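# Press in the gauge pin on the magnet-marked post

## Task

Find the post of the checking fixture that has the yellow magnet on it. Drive that post's gauge pin fully in and keep it fully in for one second; afterwards the spring may push it back out. Do not disturb the other three gauge pins, and do not move the magnet.

## Robot and tools

ROBOT. Two UR20-type arms, left_arm and right_arm, each ending in a Robotiq 2F-85 two-finger gripper with a wrist camera (cam_left_wrist, cam_right_wrist, both 896x504). Calibrated bases in the scene frame: left_arm at (+0.060, +0.928, 0) m, right_arm at (-0.064, -0.817, 0) m, both nearly unrotated with +z up. The camera block sticks out about 10 cm along the gripper's +x axis and turns with it.

FRAMES. Scene frame: origin at table-top height midway between the bases, +x out over the table, +z up, left_arm on the +y side (not the image side). Hand positions, quaternions (wxyz), velocities and targets in results are in each arm's own base frame. Motion offsets are along the axes of that arm's current Hand target. Gripper axes: fingers point along +z, close along y. end_effector_position is the point between the closed pads; closed fingertips reach about 19 mm past it, open ones about 6 mm. Reported hand poses may be off by a few centimetres.

execute_actions(actions, cameras). actions is a list of actions; each action is a list of up to 15 rows, one row per 1/30 s step; a short action repeats its last row to fill 15 steps (0.5 s). Every row is one flat list of 18 numbers in [-1, 1] covering both arms: left dx, dy, dz, rx, ry, rz, gripper position, force_limit, speed, then the same nine for the right arm. The six pose numbers are an offset, not a pose, measured from the Hand target held when the action began (every row counts from that same start). Scale: 1.0 = 0.6 m or 180 degrees; rx, ry, rz form a single rotation vector. Repeating an offset moves further. All six zeros re-commands the current Hand target. Always resend each gripper's three numbers, since 0 is itself a command. An empty list only returns state and images; cameras selects images ([] for none).

move(target, speed, blend, stop_force, zero, blocking, cameras). target is one 18-number row as above or a list of up to 15 such rows; every row is an offset from the Hand targets at the move's start, not from the previous row. speed in m/s, 0.002 to 0.5 (default 0.25), one value or one per target; rotation rate up to twice that in rad/s. blend in m rounds corners of a list. stop_force in N, 6 to 120, one value for both arms: an arm's path ends when its wrist sensor feels that much push against its travel, then it usually backs off slightly but keeps pressing somewhat. Not reliable when the gripper rotates in the move; omit it when lifting away from something being pressed. zero (only with stop_force, default true) re-zeroes moving arms first; false counts from the last zero. blocking=false returns after about 0.5 s while the move runs on; not allowed with stop_force. Paths are straight, do not avoid obstacles or the other arm, and last 0.5 to 10 s. Keep the same finger numbers in every row of a list to avoid pauses. The result adds a move: line: done (within 3 mm and 2 degrees), off_target, moving, held, fault, plus limits such as paced (pose clipped) or held (steps withheld). done does not prove no contact.

wait(seconds 0 to 10): lets time pass with commands held. stop: brakes a running move (fingers continue). zoom_image(camera, region [x0, y0, x1, y1] pixels, max 504x504): closer look at that camera's latest image. zero_wrist_force(arm): subtracts the current wrist reading. read_manual(section "licences"): licence text only. finished_scene(scene): ends the current scene permanently; give the current scene's number, and call it only once the pin has been held in.

CONTROL DETAILS. Each step the commanded pose is clipped to within 150 mm and 16 degrees of the measured gripper; motion lags commands by about 0.17 to 0.21 s. A gripper may settle short of its Hand target; send the remaining distance as an offset. Joint speed caps: 1.88 rad/s (pan, lift), 2.36 (elbow), 3.3 (wrists). Avoid moving the wrist near the arm's first-joint axis or passing close to its own base; that can flip shoulder posture.

GRIPPER. position +1 = fully open (85 mm), about -0.8 pads touch, -1 closes until blocked. force_limit and speed are also in [-1, 1], both starting at +1; speed -1/0/+1 is about 20/85/150 mm/s. A closed gripper is a good blunt tool for pressing a pin. object_status: 0 moving, 1 blocked while opening, 2 blocked while closing (gripped), 3 reached target. position_measured counts: 3 open, 78 ≈ 60 mm, 130 ≈ 40 mm, 180 ≈ 20 mm, 230 pads together.

RESULTS. Each result gives per-arm joint positions, torques, velocities ("within noise" when still), Hand target, end_effector pose, wrist force/torque in the gripper's own axes (force from the surface into the arm, plus the peak since the last reading), tool commands, and for action calls some step positions. Camera calibration gives K, distortion and T_world_to_cam (wrist cameras relative to their arm's base).

AVOID. The arms are stiff: a target even slightly beyond a firm contact can trigger a force fault (about 150 N ± 25 on any part) or torque fault (limits 678, 678, 398, 98.4, 98.4, 98.4 N m), stopping that arm 10 s. Press slowly with a small stop_force, then retreat in the same reply. Do not knock the magnet, the other pins or the fixture, do not let anything fall off the table, do not collide the arms with each other, and avoid hard hits, slams and long stretched holds that overheat motors (MOTOR HOT at 70 °C, brakes at 85 °C).

Each tool is called after "Request:" as name(argument=value, ...) on one line, values as JSON.

## Session

Request:
execute_actions(actions=[])

Scene clock: 0.00 s.
left_arm: end_effector_position=(+0.6452, +0.5338, +0.3687) position_measured=3 object_status=3 end_effector_quat_wxyz=(+0.054, +0.895, -0.431, +0.101) | right_arm: end_effector_position=(+1.0094, -0.4085, +0.1239) position_measured=3 object_status=3 end_effector_quat_wxyz=(+0.497, -0.362, -0.574, -0.541)
Joint positions: left_arm=[0.541 -1.507 2.094 -2.179 -1.799 -1.706] | right_arm=[2.693 -2.576 -1.22 -2.623 2.507 -0.374]
Joint velocities: within noise
Joint torques (N m): no reading
Motor temperatures (°C): left_arm=[24 36 26 39 35 34] | right_arm=[29 36 36 38 34 39]
Wrist force (N): no reading
Wrist torque (N m): no reading
Wrist force, peak (N): no reading
Hand target: left_arm +0.6452, +0.5338, +0.3687; +0.054, +0.895, -0.431, +0.101 | right_arm +1.0094, -0.4085, +0.1239; +0.497, -0.362, -0.574, -0.541
Tool commands: left_gripper/position=+1.0 left_gripper/force_limit=+1.0 left_gripper/speed=+1.0 right_gripper/position=+1.0 right_gripper/force_limit=+1.0 right_gripper/speed=+1.0

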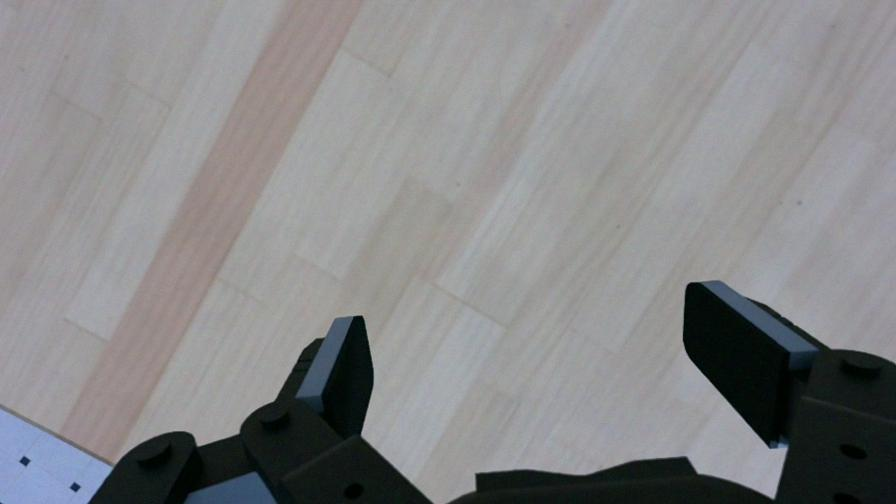

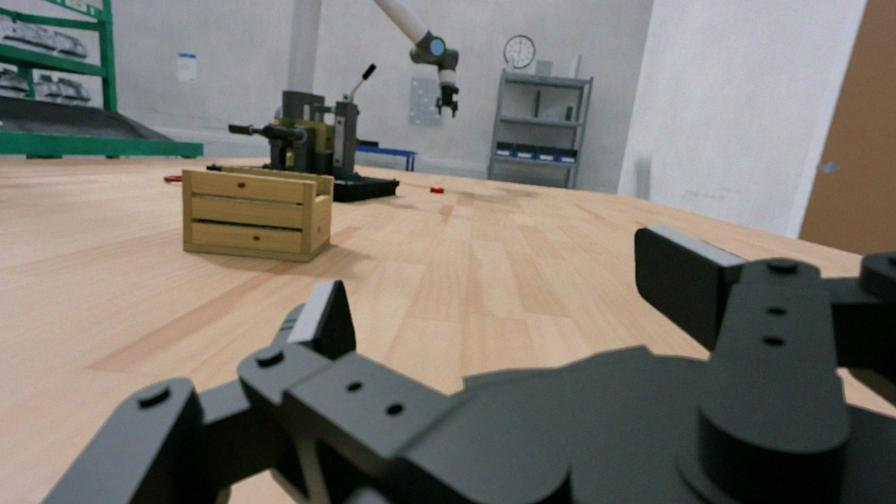

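Request:
move(target=[-0.09,-0.5,-0.2,0,0,0,-1,1,0,0,0,0,0,0,0,1,1,1], cameras=["cam_left_wrist"])

Scene clock: 2.53 s.
left_arm: end_effector_position=(+0.8308, +0.7837, +0.4705) position_measured=232 object_status=3 end_effector_quat_wxyz=(+0.054, +0.895, -0.431, +0.101) | right_arm: end_effector_position=(+1.0094, -0.4085, +0.1239) position_measured=3 object_status=3 end_effector_quat_wxyz=(+0.497, -0.362, -0.574, -0.541)
Joint positions: left_arm=[0.647 -1.225 1.573 -1.915 -1.8 -1.597] | right_arm=[2.693 -2.576 -1.22 -2.623 2.507 -0.374]
Joint velocities: within noise
Joint torques (N m): left_arm=[25.01 -139.49 -126.51 -5.97 -5.81 2.5] | right_arm=[2.08 245.25 73.1 -2.85 0.83 -0.32]
Motor temperatures (°C): left_arm=[24 36 26 39 35 34] | right_arm=[29 36 36 38 34 39]
Wrist force (N): left_arm=[0.1 -0.9 0.3] | right_arm=[-0.2 0.2 0.0]
Wrist torque (N m): left_arm=[-0.14 -0.07 0.02] | right_arm=[0.03 0.04 0.00]
Wrist force, peak (N): left_arm=[-0.3 -3.7 -0.9] | right_arm=[-0.3 0.4 0.4]
Hand target: left_arm +0.8308, +0.7838, +0.4705; +0.054, +0.895, -0.431, +0.101 | right_arm +1.0094, -0.4085, +0.1239; +0.497, -0.362, -0.574, -0.541
Off the commanded pose: left_arm 0.000 m, 0 deg | right_arm 0.000 m, 0 deg.
move: done
camera_calibration:
cam_left_wrist: T_world_to_cam=[[-0.854393, -0.519377, -0.0161095, 1.14124], [-0.518455, 0.849976, 0.0935125, -0.256198], [-0.0348756, 0.0882485, -0.995488, 0.554196], [0, 0, 0, 1]] pos_world=[0.861565, 0.761587, 0.594038]
Images, in order (width x height): cam_left_wrist 896x504.

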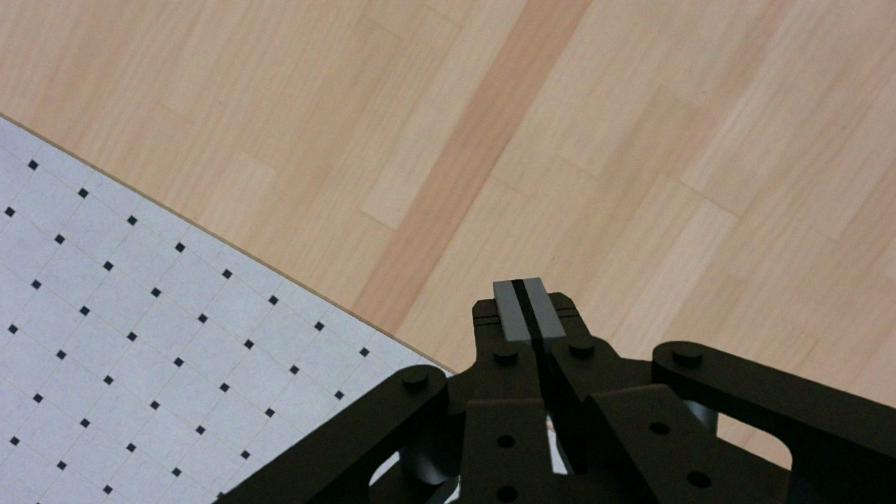

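Request:
execute_actions(actions=[])

Request:
zoom_image(camera="cam_right_wrist", region=[140, 50, 480, 280])

Scene clock: 2.77 s.
left_arm: end_effector_position=(+0.8308, +0.7838, +0.4705) position_measured=232 object_status=3 end_effector_quat_wxyz=(+0.054, +0.895, -0.431, +0.101) | right_arm: end_effector_position=(+1.0094, -0.4085, +0.1239) position_measured=3 object_status=3 end_effector_quat_wxyz=(+0.497, -0.362, -0.574, -0.541)
Joint positions: left_arm=[0.647 -1.225 1.573 -1.915 -1.8 -1.597] | right_arm=[2.693 -2.576 -1.22 -2.623 2.507 -0.374]
Joint velocities: within noise
Joint torques (N m): left_arm=[17.11 -149.38 -126.28 -6.91 -6.06 2.39] | right_arm=[-2.67 247.16 75.96 -2.81 0.69 0.04]
Motor temperatures (°C): left_arm=[24 36 26 39 35 34] | right_arm=[29 36 36 38 34 39]
Wrist force (N): left_arm=[0.0 -0.8 0.6] | right_arm=[0.1 0.1 0.2]
Wrist torque (N m): left_arm=[-0.13 -0.06 0.02] | right_arm=[0.02 -0.02 0.00]
Wrist force, peak (N): left_arm=[0.0 -0.8 0.6] | right_arm=[0.1 0.4 0.4]
Hand target: left_arm +0.8308, +0.7838, +0.4705; +0.054, +0.895, -0.431, +0.101 | right_arm +1.0094, -0.4085, +0.1239; +0.497, -0.362, -0.574, -0.541
Tool commands: left_gripper/position=-1.0 left_gripper/force_limit=+1.0 left_gripper/speed=+0.0 right_gripper/position=+1.0 right_gripper/force_limit=+1.0 right_gripper/speed=+1.0
Off the commanded pose: left_arm 0.000 m, 0 deg | right_arm 0.000 m, 0 deg.
camera_calibration:
cam_left_wrist: T_world_to_cam=[[-0.854396, -0.519373, -0.0160989, 1.14134], [-0.51845, 0.84998, 0.0935093, -0.256245], [-0.0348824, 0.0882405, -0.995488, 0.55424], [0, 0, 0, 1]] pos_world=[0.86164, 0.761677, 0.594075]
cam_right_wrist: T_world_to_cam=[[0.990428, 0.101547, 0.093492, -0.953144], [0.111518, -0.189542, -0.975519, -0.0596443], [-0.0813401, 0.976607, -0.199052, 0.633654], [0, 0, 0, 1]] pos_world=[1.00221, -0.533347, 0.157057]

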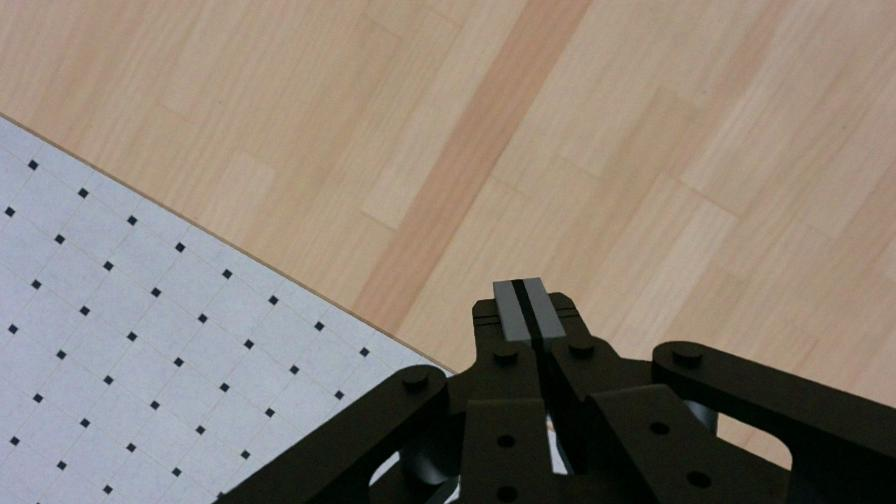

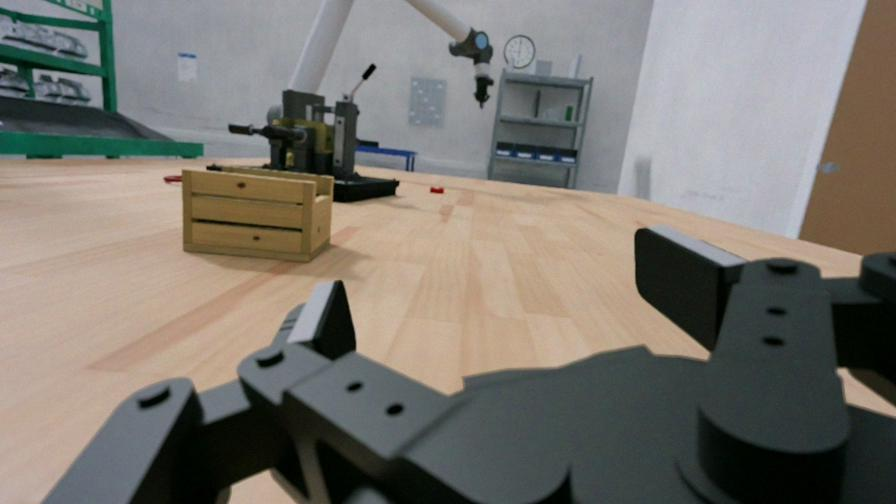

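Scaled by 1.482 from the camera's 896x504 image, which has a finer 1280x720 frame.

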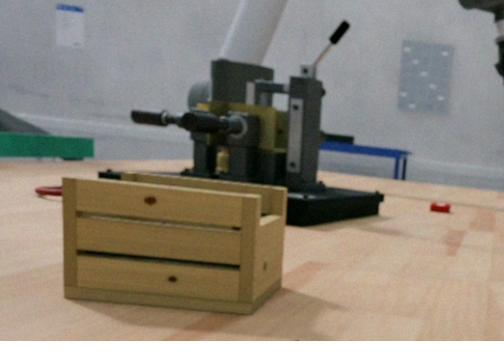

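Request:
move(target=[0.917,0.727,0.085,0,0,0,-1,1,0,0,0,0,0,0,0,1,1,1], speed=0.4, cameras=[])

Request:
move(target=[0.365,0.703,0.0925,0,0,0,-1,1,0,0,0,0,0,0,0,1,1,1], speed=0.4, cameras=["cam_left_wrist"])

Scene clock: 5.70 s.
left_arm: end_effector_position=(+0.8314, +0.0845, +0.5497) position_measured=232 object_status=3 end_effector_quat_wxyz=(+0.054, +0.895, -0.431, +0.101) | right_arm: end_effector_position=(+1.0094, -0.4085, +0.1239) position_measured=3 object_status=3 end_effector_quat_wxyz=(+0.497, -0.362, -0.574, -0.541)
Joint positions: left_arm=[-0.07 -1.653 1.991 -2.058 -1.745 -2.328] | right_arm=[2.693 -2.576 -1.22 -2.623 2.507 -0.374]
Joint velocities: within noise
Joint torques (N m): left_arm=[-15.67 -101.58 -83.95 -13.92 5.34 -5.06] | right_arm=[-2.15 246.27 76.54 -2.82 1.47 0.74]
Motor temperatures (°C): left_arm=[24 36 26 39 35 34] | right_arm=[29 36 36 38 34 39]
Wrist force (N): left_arm=[-0.1 -0.2 0.1] | right_arm=[0.2 0.3 0.2]
Wrist torque (N m): left_arm=[-0.10 -0.04 -0.01] | right_arm=[0.05 -0.04 0.00]
Wrist force, peak (N): left_arm=[-3.3 -3.2 0.1] | right_arm=[0.1 0.5 0.5]
Hand target: left_arm +0.8314, +0.0843, +0.5497; +0.054, +0.895, -0.431, +0.101 | right_arm +1.0094, -0.4085, +0.1239; +0.497, -0.362, -0.574, -0.541
Off the commanded pose: left_arm 0.000 m, 0 deg | right_arm 0.000 m, 0 deg.
move: done
No camera images: "cameras" was empty.

Scene clock: 7.60 s.
left_arm: end_effector_position=(+0.6423, -0.3551, +0.5492) position_measured=232 object_status=3 end_effector_quat_wxyz=(+0.054, +0.895, -0.431, +0.101) | right_arm: end_effector_position=(+1.0094, -0.4085, +0.1239) position_measured=3 object_status=3 end_effector_quat_wxyz=(+0.497, -0.362, -0.574, -0.541)
Joint positions: left_arm=[-0.764 -1.82 2.141 -2.118 -1.61 -3.013] | right_arm=[2.693 -2.576 -1.22 -2.623 2.507 -0.374]
Joint velocities: within noise
Joint torques (N m): left_arm=[-14.16 -17.74 -128.33 -14.18 4.26 -4.2] | right_arm=[1.08 255.5 72.48 -1.84 2.62 1.48]
Motor temperatures (°C): left_arm=[24 36 26 39 35 34] | right_arm=[29 36 36 38 34 39]
Wrist force (N): left_arm=[-0.1 0.2 0.1] | right_arm=[-0.2 0.3 0.3]
Wrist torque (N m): left_arm=[-0.02 0.04 -0.02] | right_arm=[0.05 0.03 0.00]
Wrist force, peak (N): left_arm=[1.9 4.1 0.1] | right_arm=[-0.4 0.3 0.5]
Hand target: left_arm +0.6423, -0.3552, +0.5492; +0.054, +0.895, -0.431, +0.101 | right_arm +1.0094, -0.4085, +0.1239; +0.497, -0.362, -0.574, -0.541
Off the commanded pose: left_arm 0.000 m, 0 deg | right_arm 0.000 m, 0 deg.
move: done
camera_calibration:
cam_left_wrist: T_world_to_cam=[[-0.854386, -0.519389, -0.0160845, 0.390026], [-0.518466, 0.849972, 0.0934856, 0.606718], [-0.0348841, 0.0882121, -0.995491, 0.726544], [0, 0, 0, 1]] pos_world=[0.67314, -0.377209, 0.672821]
Images, in order (width x height): cam_left_wrist 896x504.

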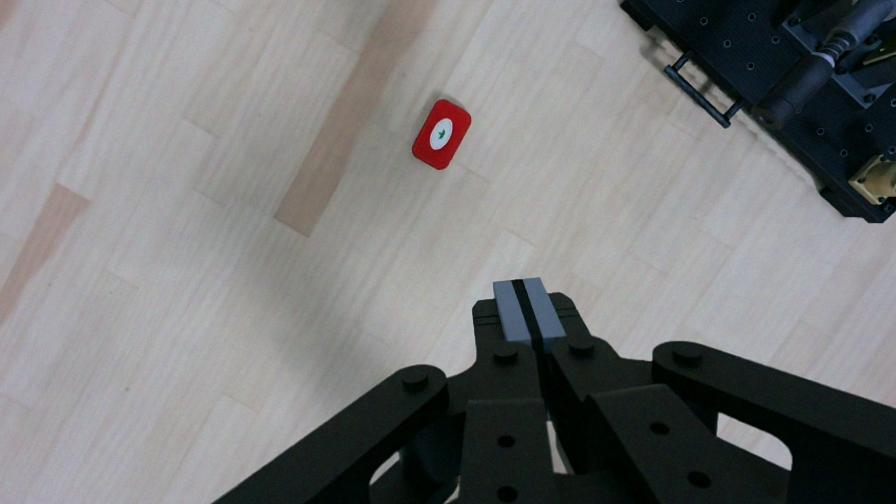

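Request:
move(target=[0.31,0.558,-0.008,0,0,0,-1,1,0,0,0,0,0,0,0,1,1,1], speed=0.4, cameras=["cam_left_wrist"])

Scene clock: 9.43 s.
left_arm: end_effector_position=(+0.4931, -0.7042, +0.5992) position_measured=232 object_status=3 end_effector_quat_wxyz=(+0.054, +0.895, -0.431, +0.101) | right_arm: end_effector_position=(+1.0094, -0.4085, +0.1239) position_measured=3 object_status=3 end_effector_quat_wxyz=(+0.497, -0.362, -0.574, -0.541)
Joint positions: left_arm=[-1.222 -1.686 1.964 -2.069 -1.507 -3.459] | right_arm=[2.693 -2.576 -1.22 -2.623 2.507 -0.374]
Joint velocities: within noise
Joint torques (N m): left_arm=[-9.49 -52.29 -129.55 -8.37 5.49 -3.46] | right_arm=[0.11 254.8 71.41 -1.37 2.82 2.54]
Motor temperatures (°C): left_arm=[24 36 26 39 35 34] | right_arm=[29 36 36 38 34 39]
Wrist force (N): left_arm=[0.4 -0.2 0.1] | right_arm=[0.2 0.3 0.1]
Wrist torque (N m): left_arm=[-0.03 -0.03 0.01] | right_arm=[0.04 -0.05 0.00]
Wrist force, peak (N): left_arm=[-2.2 -3.6 0.1] | right_arm=[0.3 0.7 0.4]
Hand target: left_arm +0.4930, -0.7044, +0.5992; +0.054, +0.895, -0.431, +0.101 | right_arm +1.0094, -0.4085, +0.1239; +0.497, -0.362, -0.574, -0.541
Off the commanded pose: left_arm 0.000 m, 0 deg | right_arm 0.000 m, 0 deg.
move: done
camera_calibration:
cam_left_wrist: T_world_to_cam=[[-0.854386, -0.51939, -0.0160862, 0.0820149], [-0.518467, 0.849972, 0.0934911, 0.821416], [-0.0348855, 0.0882177, -0.99549, 0.80189], [0, 0, 0, 1]] pos_world=[0.523924, -0.726323, 0.722798]
Images, in order (width x height): cam_left_wrist 896x504.

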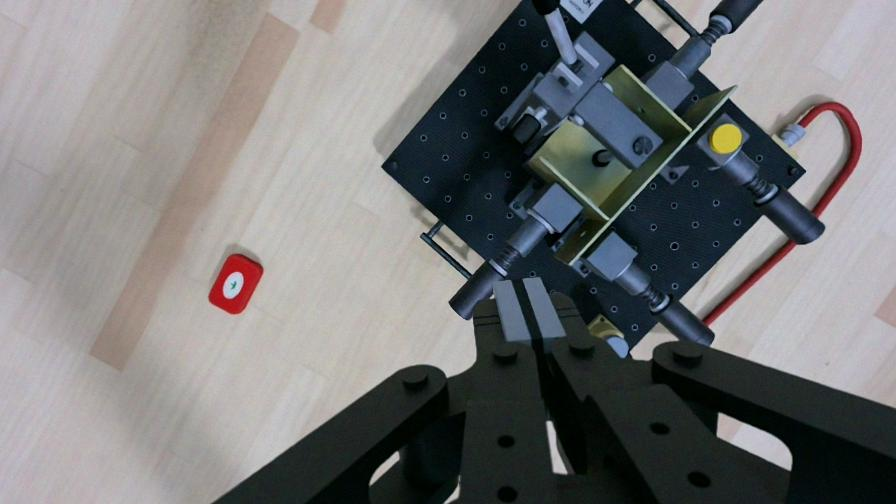

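Request:
zoom_image(camera="cam_left_wrist", region=[560, 70, 860, 370])

Scaled by 1.680 from the camera's 896x504 image, which has a finer 1280x720 frame.

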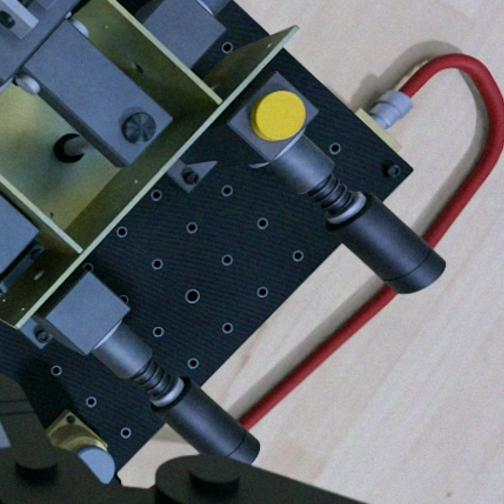

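Request:
move(target=[-0.255,0.71,0.46,0,0,0.256,-1,1,0,0,0,0,0,0,0,1,1,1], speed=0.4, cameras=["cam_left_wrist","cam_right_wrist"])

Request:
zoom_image(camera="cam_right_wrist", region=[180, 50, 430, 220])

Scene clock: 13.53 s.
left_arm: end_effector_position=(+0.1040, -0.9039, +0.2999) position_measured=232 object_status=3 end_effector_quat_wxyz=(-0.010, -0.655, +0.747, -0.114) | right_arm: end_effector_position=(+1.0094, -0.4085, +0.1239) position_measured=3 object_status=3 end_effector_quat_wxyz=(+0.497, -0.362, -0.574, -0.541)
Joint positions: left_arm=[-1.741 -1.43 2.162 -2.464 -1.407 -3.169] | right_arm=[2.693 -2.576 -1.22 -2.623 2.507 -0.374]
Joint velocities: within noise
Joint torques (N m): left_arm=[-5.72 -77.34 -105.35 -14.82 6.42 3.21] | right_arm=[0.3 254.22 74.5 -1.36 2.96 3.12]
Motor temperatures (°C): left_arm=[24 36 26 39 35 34] | right_arm=[29 36 36 37 34 39]
Wrist force (N): left_arm=[0.5 0.2 0.2] | right_arm=[0.0 0.4 0.3]
Wrist torque (N m): left_arm=[-0.02 -0.14 0.03] | right_arm=[0.06 -0.01 0.00]
Wrist force, peak (N): left_arm=[1.5 -3.8 -2.4] | right_arm=[-0.2 0.5 0.5]
Hand target: left_arm +0.1038, -0.9041, +0.2998; -0.010, -0.655, +0.747, -0.114 | right_arm +1.0094, -0.4085, +0.1239; +0.497, -0.362, -0.574, -0.541
Off the commanded pose: left_arm 0.000 m, 0 deg | right_arm 0.000 m, 0 deg.
move: done
camera_calibration:
cam_left_wrist: T_world_to_cam=[[-0.95512, 0.240592, -0.172807, 0.385438], [0.211048, 0.962054, 0.172947, 0.819051], [0.207859, 0.128715, -0.969653, 0.511556], [0, 0, 0, 1]] pos_world=[0.0889485, -0.946549, 0.420986]
cam_right_wrist: T_world_to_cam=[[0.990428, 0.101546, 0.0934945, -0.953146], [0.11152, -0.189544, -0.975518, -0.0596462], [-0.0813382, 0.976607, -0.199054, 0.633652], [0, 0, 0, 1]] pos_world=[1.00221, -0.533347, 0.157059]

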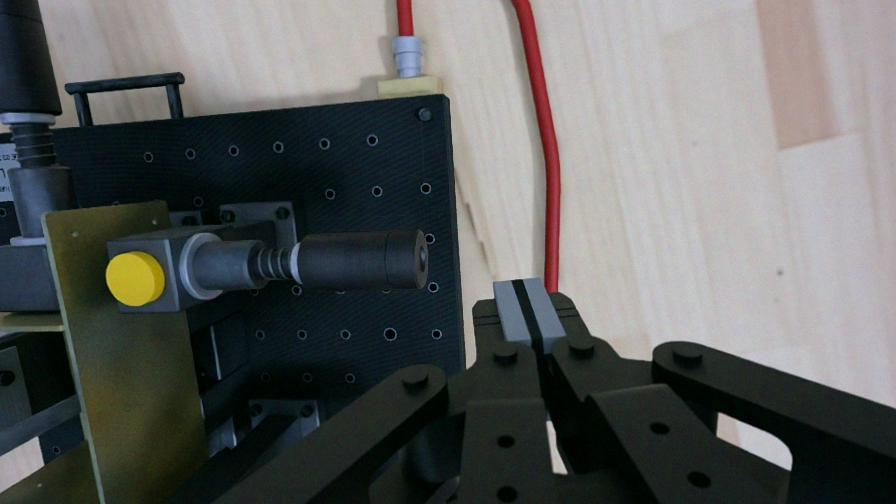

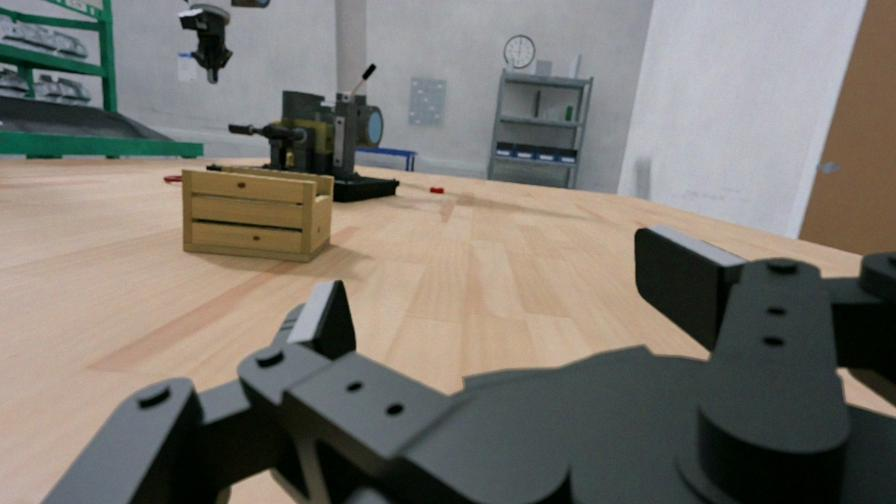

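Scaled by 2.016 from the camera's 896x504 image, which has a finer 1280x720 frame.

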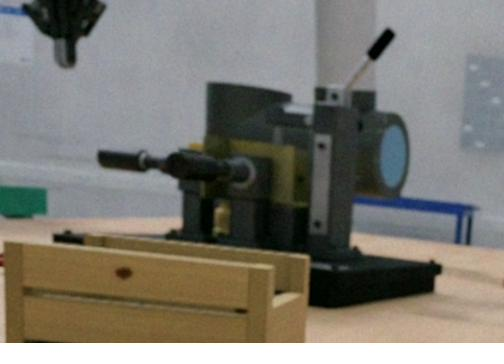

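Request:
move(target=[-0.037,0.035,0.219,0,0,0,-1,1,0,0,0,0,0,0,0,1,1,1], cameras=["cam_left_wrist"])

Request:
move(target=[0.007,-0.18,0.03,0,0,0,-1,1,0,0,0,0,0,0,0,1,1,1], speed=0.03, stop_force=60, cameras=["cam_left_wrist"])

Scene clock: 15.30 s.
left_arm: end_effector_position=(+0.1039, -0.9041, +0.1650) position_measured=232 object_status=3 end_effector_quat_wxyz=(-0.010, -0.655, +0.747, -0.114) | right_arm: end_effector_position=(+1.0094, -0.4085, +0.1239) position_measured=3 object_status=3 end_effector_quat_wxyz=(+0.497, -0.362, -0.574, -0.541)
Joint positions: left_arm=[-1.741 -1.285 2.242 -2.689 -1.407 -3.169] | right_arm=[2.693 -2.576 -1.22 -2.623 2.507 -0.374]
Joint velocities: within noise
Joint torques (N m): left_arm=[19.43 -98.65 -46.08 -13.07 -1.08 2.23] | right_arm=[-1.95 252.32 73.86 -0.45 3.61 2.92]
Motor temperatures (°C): left_arm=[24 36 26 39 35 34] | right_arm=[29 36 36 37 34 39]
Wrist force (N): left_arm=[0.1 -0.1 0.2] | right_arm=[0.1 0.1 0.4]
Wrist torque (N m): left_arm=[-0.04 -0.01 0.04] | right_arm=[0.01 -0.02 0.00]
Wrist force, peak (N): left_arm=[-1.0 0.1 3.7] | right_arm=[-0.1 0.5 0.5]
Hand target: left_arm +0.1040, -0.9040, +0.1648; -0.010, -0.655, +0.747, -0.114 | right_arm +1.0094, -0.4085, +0.1239; +0.497, -0.362, -0.574, -0.541
Off the commanded pose: left_arm 0.000 m, 0 deg | right_arm 0.000 m, 0 deg.
move: done
camera_calibration:
cam_left_wrist: T_world_to_cam=[[-0.955028, 0.240905, -0.172875, 0.362401], [0.211353, 0.961986, 0.172952, 0.842395], [0.207968, 0.128636, -0.96964, 0.380704], [0, 0, 0, 1]] pos_world=[0.0888862, -0.946648, 0.286102]
Images, in order (width x height): cam_left_wrist 896x504.

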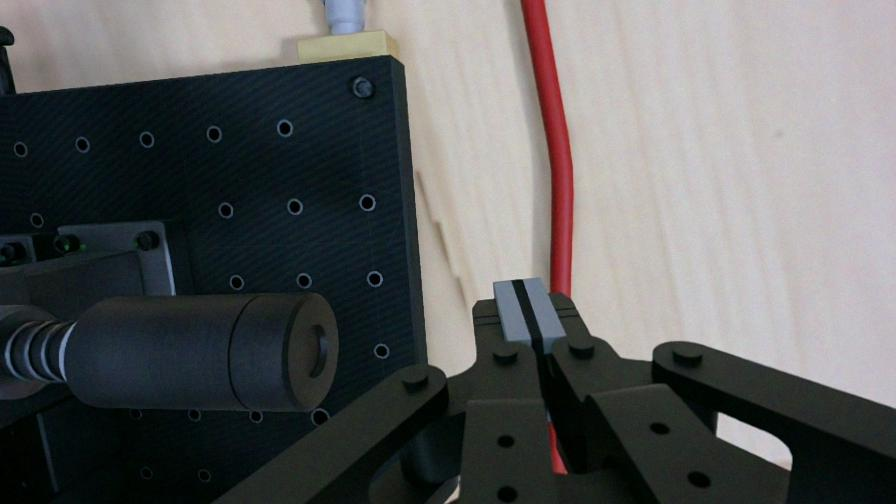

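Scene clock: 18.90 s.
left_arm: end_effector_position=(+0.1700, -0.9162, +0.1649) position_measured=232 object_status=3 end_effector_quat_wxyz=(-0.010, -0.655, +0.747, -0.114) | right_arm: end_effector_position=(+1.0094, -0.4085, +0.1239) position_measured=3 object_status=3 end_effector_quat_wxyz=(+0.497, -0.362, -0.574, -0.541)
Joint positions: left_arm=[-1.661 -1.265 2.216 -2.694 -1.42 -3.088] | right_arm=[2.693 -2.576 -1.22 -2.623 2.507 -0.374]
Joint velocities: within noise
Joint torques (N m): left_arm=[29.97 -167.47 -50.15 -10.86 17.12 -3.95] | right_arm=[-5.95 252.96 75.27 -0.78 3.55 3.59]
Motor temperatures (°C): left_arm=[24 36 26 39 35 34] | right_arm=[29 36 36 37 34 39]
Wrist force (N): left_arm=[5.5 56.7 3.4] | right_arm=[0.0 0.3 0.2]
Wrist torque (N m): left_arm=[-0.54 0.04 0.26] | right_arm=[0.04 0.00 -0.01]
Wrist force, peak (N): left_arm=[-20.2 125.1 -43.8] | right_arm=[0.2 0.5 0.7]
Hand target: left_arm +0.1700, -0.9162, +0.1649; -0.010, -0.655, +0.747, -0.114 (not the last commanded pose) | right_arm +1.0094, -0.4085, +0.1239; +0.497, -0.362, -0.574, -0.541
Off the commanded pose: left_arm 0.042 m, 0 deg | right_arm 0.000 m, 0 deg.
move: contact (left_arm)
camera_calibration:
cam_left_wrist: T_world_to_cam=[[-0.955048, 0.24088, -0.172799, 0.42836], [0.211335, 0.961987, 0.17297, 0.840133], [0.207896, 0.128676, -0.96965, 0.368494], [0, 0, 0, 1]] pos_world=[0.154947, -0.958797, 0.286013]
Images, in order (width x height): cam_left_wrist 896x504.

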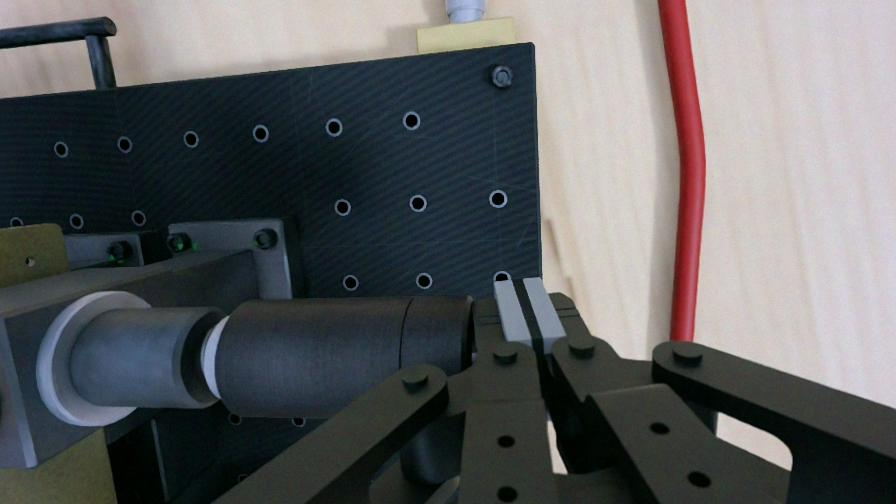

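Request:
wait(seconds=1.0, cameras=[])

Request:
move(target=[-0.007,0.12,-0.02,0,0,0,-1,1,0,0,0,0,0,0,0,1,1,1], speed=0.1, cameras=[])

Request:
finished_scene(scene=1)

Scene clock: 20.37 s.
left_arm: end_effector_position=(+0.1700, -0.9162, +0.1649) position_measured=232 object_status=3 end_effector_quat_wxyz=(-0.010, -0.655, +0.747, -0.114) | right_arm: end_effector_position=(+1.0094, -0.4085, +0.1239) position_measured=3 object_status=3 end_effector_quat_wxyz=(+0.497, -0.362, -0.574, -0.541)
Joint positions: left_arm=[-1.661 -1.265 2.216 -2.694 -1.42 -3.088] | right_arm=[2.693 -2.576 -1.22 -2.623 2.507 -0.374]
Joint velocities: within noise
Joint torques (N m): left_arm=[31.62 -166.54 -54.89 -7.91 15.1 -4.38] | right_arm=[-7.73 253.64 74.75 -0.19 3.44 3.83]
Motor temperatures (°C): left_arm=[24 36 26 39 35 34] | right_arm=[29 36 36 37 34 39]
Wrist force (N): left_arm=[8.2 56.0 3.4] | right_arm=[0.2 0.2 0.1]
Wrist torque (N m): left_arm=[-0.46 -0.01 0.29] | right_arm=[0.04 -0.03 0.00]
Wrist force, peak (N): left_arm=[5.9 56.7 3.4] | right_arm=[0.1 0.6 0.5]
Hand target: left_arm +0.1700, -0.9162, +0.1649; -0.010, -0.655, +0.747, -0.114 (not the last commanded pose) | right_arm +1.0094, -0.4085, +0.1239; +0.497, -0.362, -0.574, -0.541
Tool commands: left_gripper/position=-1.0 left_gripper/force_limit=+1.0 left_gripper/speed=+0.0 right_gripper/position=+1.0 right_gripper/force_limit=+1.0 right_gripper/speed=+1.0
Off the commanded pose: left_arm 0.042 m, 0 deg | right_arm 0.000 m, 0 deg.
wait: 1.00 s; at rest from the start
No camera images: "cameras" was empty.

Scene clock: 21.57 s.
left_arm: end_effector_position=(+0.0985, -0.9016, +0.1646) position_measured=232 object_status=3 end_effector_quat_wxyz=(-0.010, -0.655, +0.747, -0.114) | right_arm: end_effector_position=(+1.0094, -0.4085, +0.1239) position_measured=3 object_status=3 end_effector_quat_wxyz=(+0.497, -0.362, -0.574, -0.541)
Joint positions: left_arm=[-1.749 -1.287 2.246 -2.689 -1.406 -3.176] | right_arm=[2.693 -2.576 -1.22 -2.623 2.507 -0.374]
Joint velocities: within noise
Joint torques (N m): left_arm=[-23.23 -153.18 -45.25 -7.57 6.74 -3.1] | right_arm=[-4.83 252.96 72.69 -1.15 4.22 3.44]
Motor temperatures (°C): left_arm=[24 36 26 39 35 34] | right_arm=[29 36 36 37 34 39]
Wrist force (N): left_arm=[-3.1 6.5 0.3] | right_arm=[-0.1 0.1 0.4]
Wrist torque (N m): left_arm=[1.18 0.57 0.04] | right_arm=[0.01 0.02 0.00]
Wrist force, peak (N): left_arm=[7.7 54.9 2.9] | right_arm=[0.2 0.4 0.4]
Hand target: left_arm +0.0983, -0.9016, +0.1646; -0.010, -0.655, +0.747, -0.114 | right_arm +1.0094, -0.4085, +0.1239; +0.497, -0.362, -0.574, -0.541
Off the commanded pose: left_arm 0.000 m, 0 deg | right_arm 0.000 m, 0 deg.
move: done
No camera images: "cameras" was empty.

The scene is finished: the task was done.


## Next scene

The same job, from a new start.

Request:
execute_actions(actions=[])

Scene clock: 0.00 s.
left_arm: end_effector_position=(+1.6020, +0.5513, +0.3701) position_measured=3 object_status=3 end_effector_quat_wxyz=(-0.049, +0.940, +0.190, +0.279) | right_arm: end_effector_position=(+0.4481, +0.4679, +0.3319) position_measured=3 object_status=3 end_effector_quat_wxyz=(-0.272, +0.502, +0.649, +0.503)
Joint positions: left_arm=[0.193 -0.686 0.985 -2.439 -1.472 -3.319] | right_arm=[4.007 -1.969 -2.772 1.193 2.076 2.519]
Joint velocities: within noise
Joint torques (N m): no reading
Motor temperatures (°C): left_arm=[24 35 26 38 34 34] | right_arm=[28 35 36 37 34 38]
Wrist force (N): no reading
Wrist torque (N m): no reading
Wrist force, peak (N): no reading
Hand target: left_arm +1.6020, +0.5513, +0.3701; -0.049, +0.940, +0.190, +0.279 | right_arm +0.4481, +0.4679, +0.3319; -0.272, +0.502, +0.649, +0.503
Tool commands: left_gripper/position=+1.0 left_gripper/force_limit=+1.0 left_gripper/speed=+1.0 right_gripper/position=+1.0 right_gripper/force_limit=+1.0 right_gripper/speed=+1.0
camera_calibration:
cam_left_wrist: T_world_to_cam=[[0.280293, -0.958412, -0.0536799, 0.116052], [-0.933418, -0.259082, -0.248208, 1.75325], [0.223978, 0.119677, -0.967218, 0.0591769], [0, 0, 0, 1]] pos_world=[1.59073, 0.558378, 0.498636]
cam_right_wrist: T_world_to_cam=[[0.956599, -0.136766, 0.25732, -0.433429], [0.120666, -0.61786, -0.776974, 0.502416], [0.265252, 0.774302, -0.574541, -0.162497], [0, 0, 0, 1]] pos_world=[0.397096, 0.376966, 0.408533]

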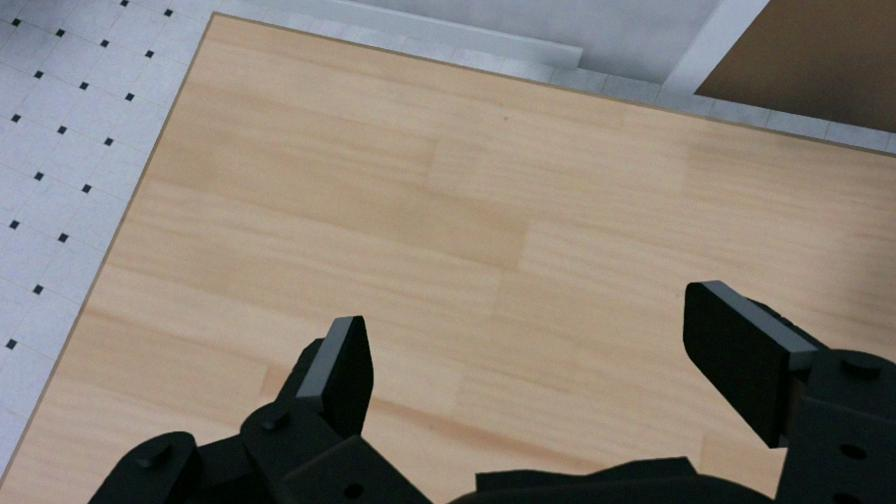

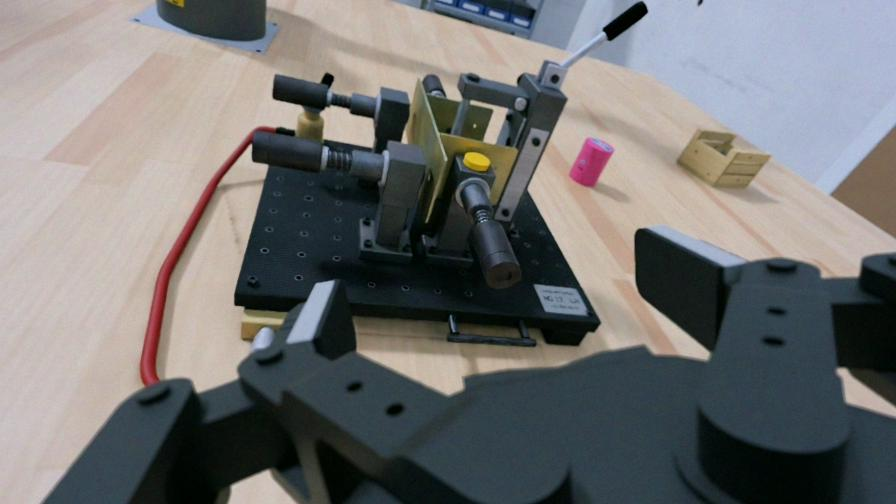

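Request:
move(target=[0,0,0,0,0,0,1,1,1,-0.191,0.071,0.374,0,0,0,-1,1,0], cameras=["cam_right_wrist"], speed=0.3)

Scene clock: 2.23 s.
left_arm: end_effector_position=(+1.6020, +0.5513, +0.3701) position_measured=3 object_status=3 end_effector_quat_wxyz=(-0.049, +0.940, +0.190, +0.279) | right_arm: end_effector_position=(+0.5614, +0.6317, +0.1720) position_measured=232 object_status=3 end_effector_quat_wxyz=(-0.272, +0.502, +0.649, +0.503)
Joint positions: left_arm=[0.193 -0.686 0.985 -2.439 -1.472 -3.319] | right_arm=[4.042 -2.322 -2.504 1.285 2.044 2.535]
Joint velocities: within noise
Joint torques (N m): left_arm=[1.87 -274.71 -106.84 -10.67 1.54 -0.17] | right_arm=[19.08 130.83 17.22 3.13 -2.71 5.37]
Motor temperatures (°C): left_arm=[24 35 26 38 34 34] | right_arm=[28 35 36 37 34 38]
Wrist force (N): left_arm=[0.0 -0.2 0.1] | right_arm=[-0.8 -0.2 0.3]
Wrist torque (N m): left_arm=[-0.04 0.00 0.00] | right_arm=[-0.01 0.08 -0.10]
Wrist force, peak (N): left_arm=[0.4 -0.4 -0.3] | right_arm=[-2.3 0.3 3.6]
Hand target: left_arm +1.6020, +0.5513, +0.3701; -0.049, +0.940, +0.190, +0.279 | right_arm +0.5615, +0.6318, +0.1719; -0.272, +0.502, +0.649, +0.503
Off the commanded pose: left_arm 0.000 m, 0 deg | right_arm 0.000 m, 0 deg.
move: done
camera_calibration:
cam_right_wrist: T_world_to_cam=[[0.956598, -0.136774, 0.257319, -0.478235], [0.120658, -0.617865, -0.776972, 0.46575], [0.265258, 0.774297, -0.574545, -0.411186], [0, 0, 0, 1]] pos_world=[0.510353, 0.54074, 0.248688]
Images, in order (width x height): cam_right_wrist 896x504.

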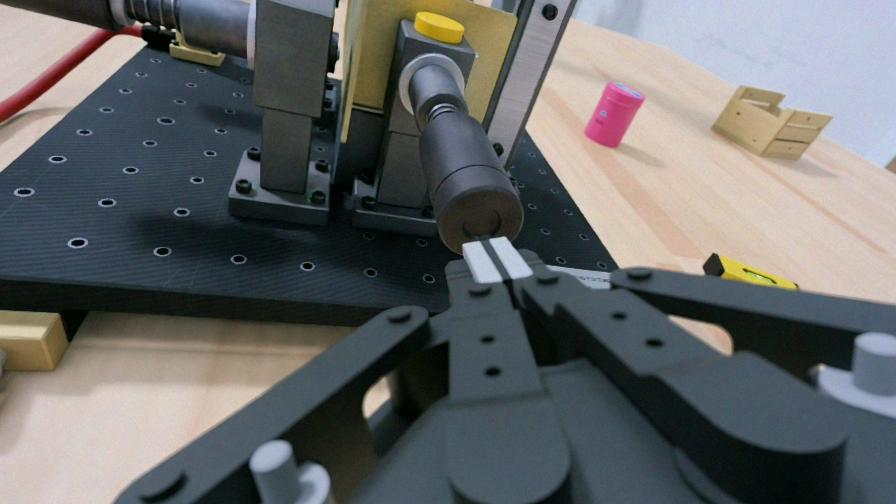

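Request:
move(target=[0,0,0,0,0,0,1,1,1,0.0485,-0.0045,0.115,0,0,0,-1,1,0], cameras=["cam_right_wrist"], speed=0.014, stop_force=60)

Request:
wait(seconds=0.8, cameras=[])

Scene clock: 7.27 s.
left_arm: end_effector_position=(+1.6020, +0.5513, +0.3701) position_measured=3 object_status=3 end_effector_quat_wxyz=(-0.049, +0.940, +0.190, +0.279) | right_arm: end_effector_position=(+0.5601, +0.6808, +0.1720) position_measured=232 object_status=3 end_effector_quat_wxyz=(-0.272, +0.502, +0.649, +0.503)
Joint positions: left_arm=[0.193 -0.686 0.985 -2.439 -1.472 -3.319] | right_arm=[4.095 -2.319 -2.464 1.251 1.996 2.557]
Joint velocities: within noise
Joint torques (N m): left_arm=[2.37 -281.97 -111.99 -10.62 3.41 1.25] | right_arm=[23.8 130.48 25.45 10.56 11.58 -6.99]
Motor temperatures (°C): left_arm=[24 35 26 38 34 34] | right_arm=[28 35 36 37 34 38]
Wrist force (N): left_arm=[0.0 -0.3 0.4] | right_arm=[-21.7 4.7 -62.4]
Wrist torque (N m): left_arm=[-0.05 0.01 0.00] | right_arm=[-0.03 0.18 -0.06]
Wrist force, peak (N): left_arm=[0.1 0.5 -0.3] | right_arm=[-34.5 5.0 -115.7]
Hand target: left_arm +1.6020, +0.5513, +0.3701; -0.049, +0.940, +0.190, +0.279 | right_arm +0.5601, +0.6808, +0.1719; -0.272, +0.502, +0.649, +0.503 (not the last commanded pose)
Off the commanded pose: left_arm 0.000 m, 0 deg | right_arm 0.026 m, 0 deg.
move: contact (right_arm)
camera_calibration:
cam_right_wrist: T_world_to_cam=[[0.95659, -0.1368, 0.257336, -0.470228], [0.120662, -0.617849, -0.776983, 0.496199], [0.265286, 0.774305, -0.574522, -0.448969], [0, 0, 0, 1]] pos_world=[0.509048, 0.589888, 0.248603]
Images, in order (width x height): cam_right_wrist 896x504.

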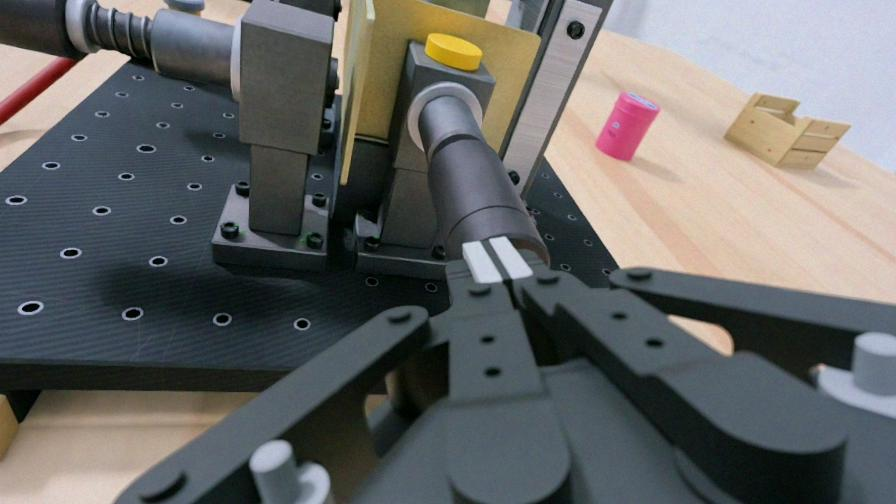

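Scene clock: 8.07 s.
left_arm: end_effector_position=(+1.6020, +0.5513, +0.3701) position_measured=3 object_status=3 end_effector_quat_wxyz=(-0.049, +0.940, +0.190, +0.279) | right_arm: end_effector_position=(+0.5601, +0.6808, +0.1719) position_measured=232 object_status=3 end_effector_quat_wxyz=(-0.272, +0.502, +0.649, +0.503)
Joint positions: left_arm=[0.193 -0.686 0.985 -2.439 -1.472 -3.319] | right_arm=[4.095 -2.319 -2.464 1.251 1.996 2.557]
Joint velocities: within noise
Joint torques (N m): left_arm=[1.11 -279.15 -109.52 -11.17 3.09 1.57] | right_arm=[21.94 131.64 25.22 10.16 10.85 -6.74]
Motor temperatures (°C): left_arm=[24 35 26 38 34 34] | right_arm=[28 35 36 37 34 38]
Wrist force (N): left_arm=[0.0 0.0 0.0] | right_arm=[-21.0 4.9 -59.3]
Wrist torque (N m): left_arm=[0.00 -0.01 -0.01] | right_arm=[0.01 0.14 -0.06]
Wrist force, peak (N): left_arm=[0.2 -0.1 -0.4] | right_arm=[-21.6 4.7 -61.9]
Hand target: left_arm +1.6020, +0.5513, +0.3701; -0.049, +0.940, +0.190, +0.279 | right_arm +0.5601, +0.6808, +0.1719; -0.272, +0.502, +0.649, +0.503 (not the last commanded pose)
Tool commands: left_gripper/position=+1.0 left_gripper/force_limit=+1.0 left_gripper/speed=+1.0 right_gripper/position=-1.0 right_gripper/force_limit=+1.0 right_gripper/speed=+0.0
Off the commanded pose: left_arm 0.000 m, 0 deg | right_arm 0.026 m, 0 deg.
wait: 0.80 s; at rest by 0.17 s
No camera images: "cameras" was empty.

Spring gone, bottomed. Release. In the next scene I'll look first.

Request:
move(target=[0,0,0,0,0,0,1,1,1,-0.0323,0.003,-0.08,0,0,0,-1,1,0], cameras=[], speed=0.1)

Request:
finished_scene(scene=2)

Scene clock: 9.23 s.
left_arm: end_effector_position=(+1.6020, +0.5513, +0.3701) position_measured=3 object_status=3 end_effector_quat_wxyz=(-0.049, +0.940, +0.190, +0.279) | right_arm: end_effector_position=(+0.5612, +0.6292, +0.1726) position_measured=232 object_status=3 end_effector_quat_wxyz=(-0.272, +0.502, +0.649, +0.503)
Joint positions: left_arm=[0.193 -0.686 0.985 -2.439 -1.472 -3.319] | right_arm=[4.04 -2.322 -2.506 1.286 2.046 2.534]
Joint velocities: within noise
Joint torques (N m): left_arm=[2.53 -284.33 -111.32 -10.91 3.55 1.31] | right_arm=[-24.52 119.87 -14.82 15.03 7.82 -7]
Motor temperatures (°C): left_arm=[24 35 26 38 34 34] | right_arm=[28 35 36 37 34 38]
Wrist force (N): left_arm=[0.0 -0.1 0.0] | right_arm=[-0.1 -0.5 1.0]
Wrist torque (N m): left_arm=[-0.02 -0.01 0.00] | right_arm=[-0.06 -0.04 -0.10]
Wrist force, peak (N): left_arm=[0.2 -0.2 -0.4] | right_arm=[-20.9 4.7 -59.6]
Hand target: left_arm +1.6020, +0.5513, +0.3701; -0.049, +0.940, +0.190, +0.279 | right_arm +0.5612, +0.6290, +0.1726; -0.272, +0.502, +0.649, +0.503
Off the commanded pose: left_arm 0.000 m, 0 deg | right_arm 0.000 m, 0 deg.
move: done
No camera images: "cameras" was empty.

The scene is finished: the task was done.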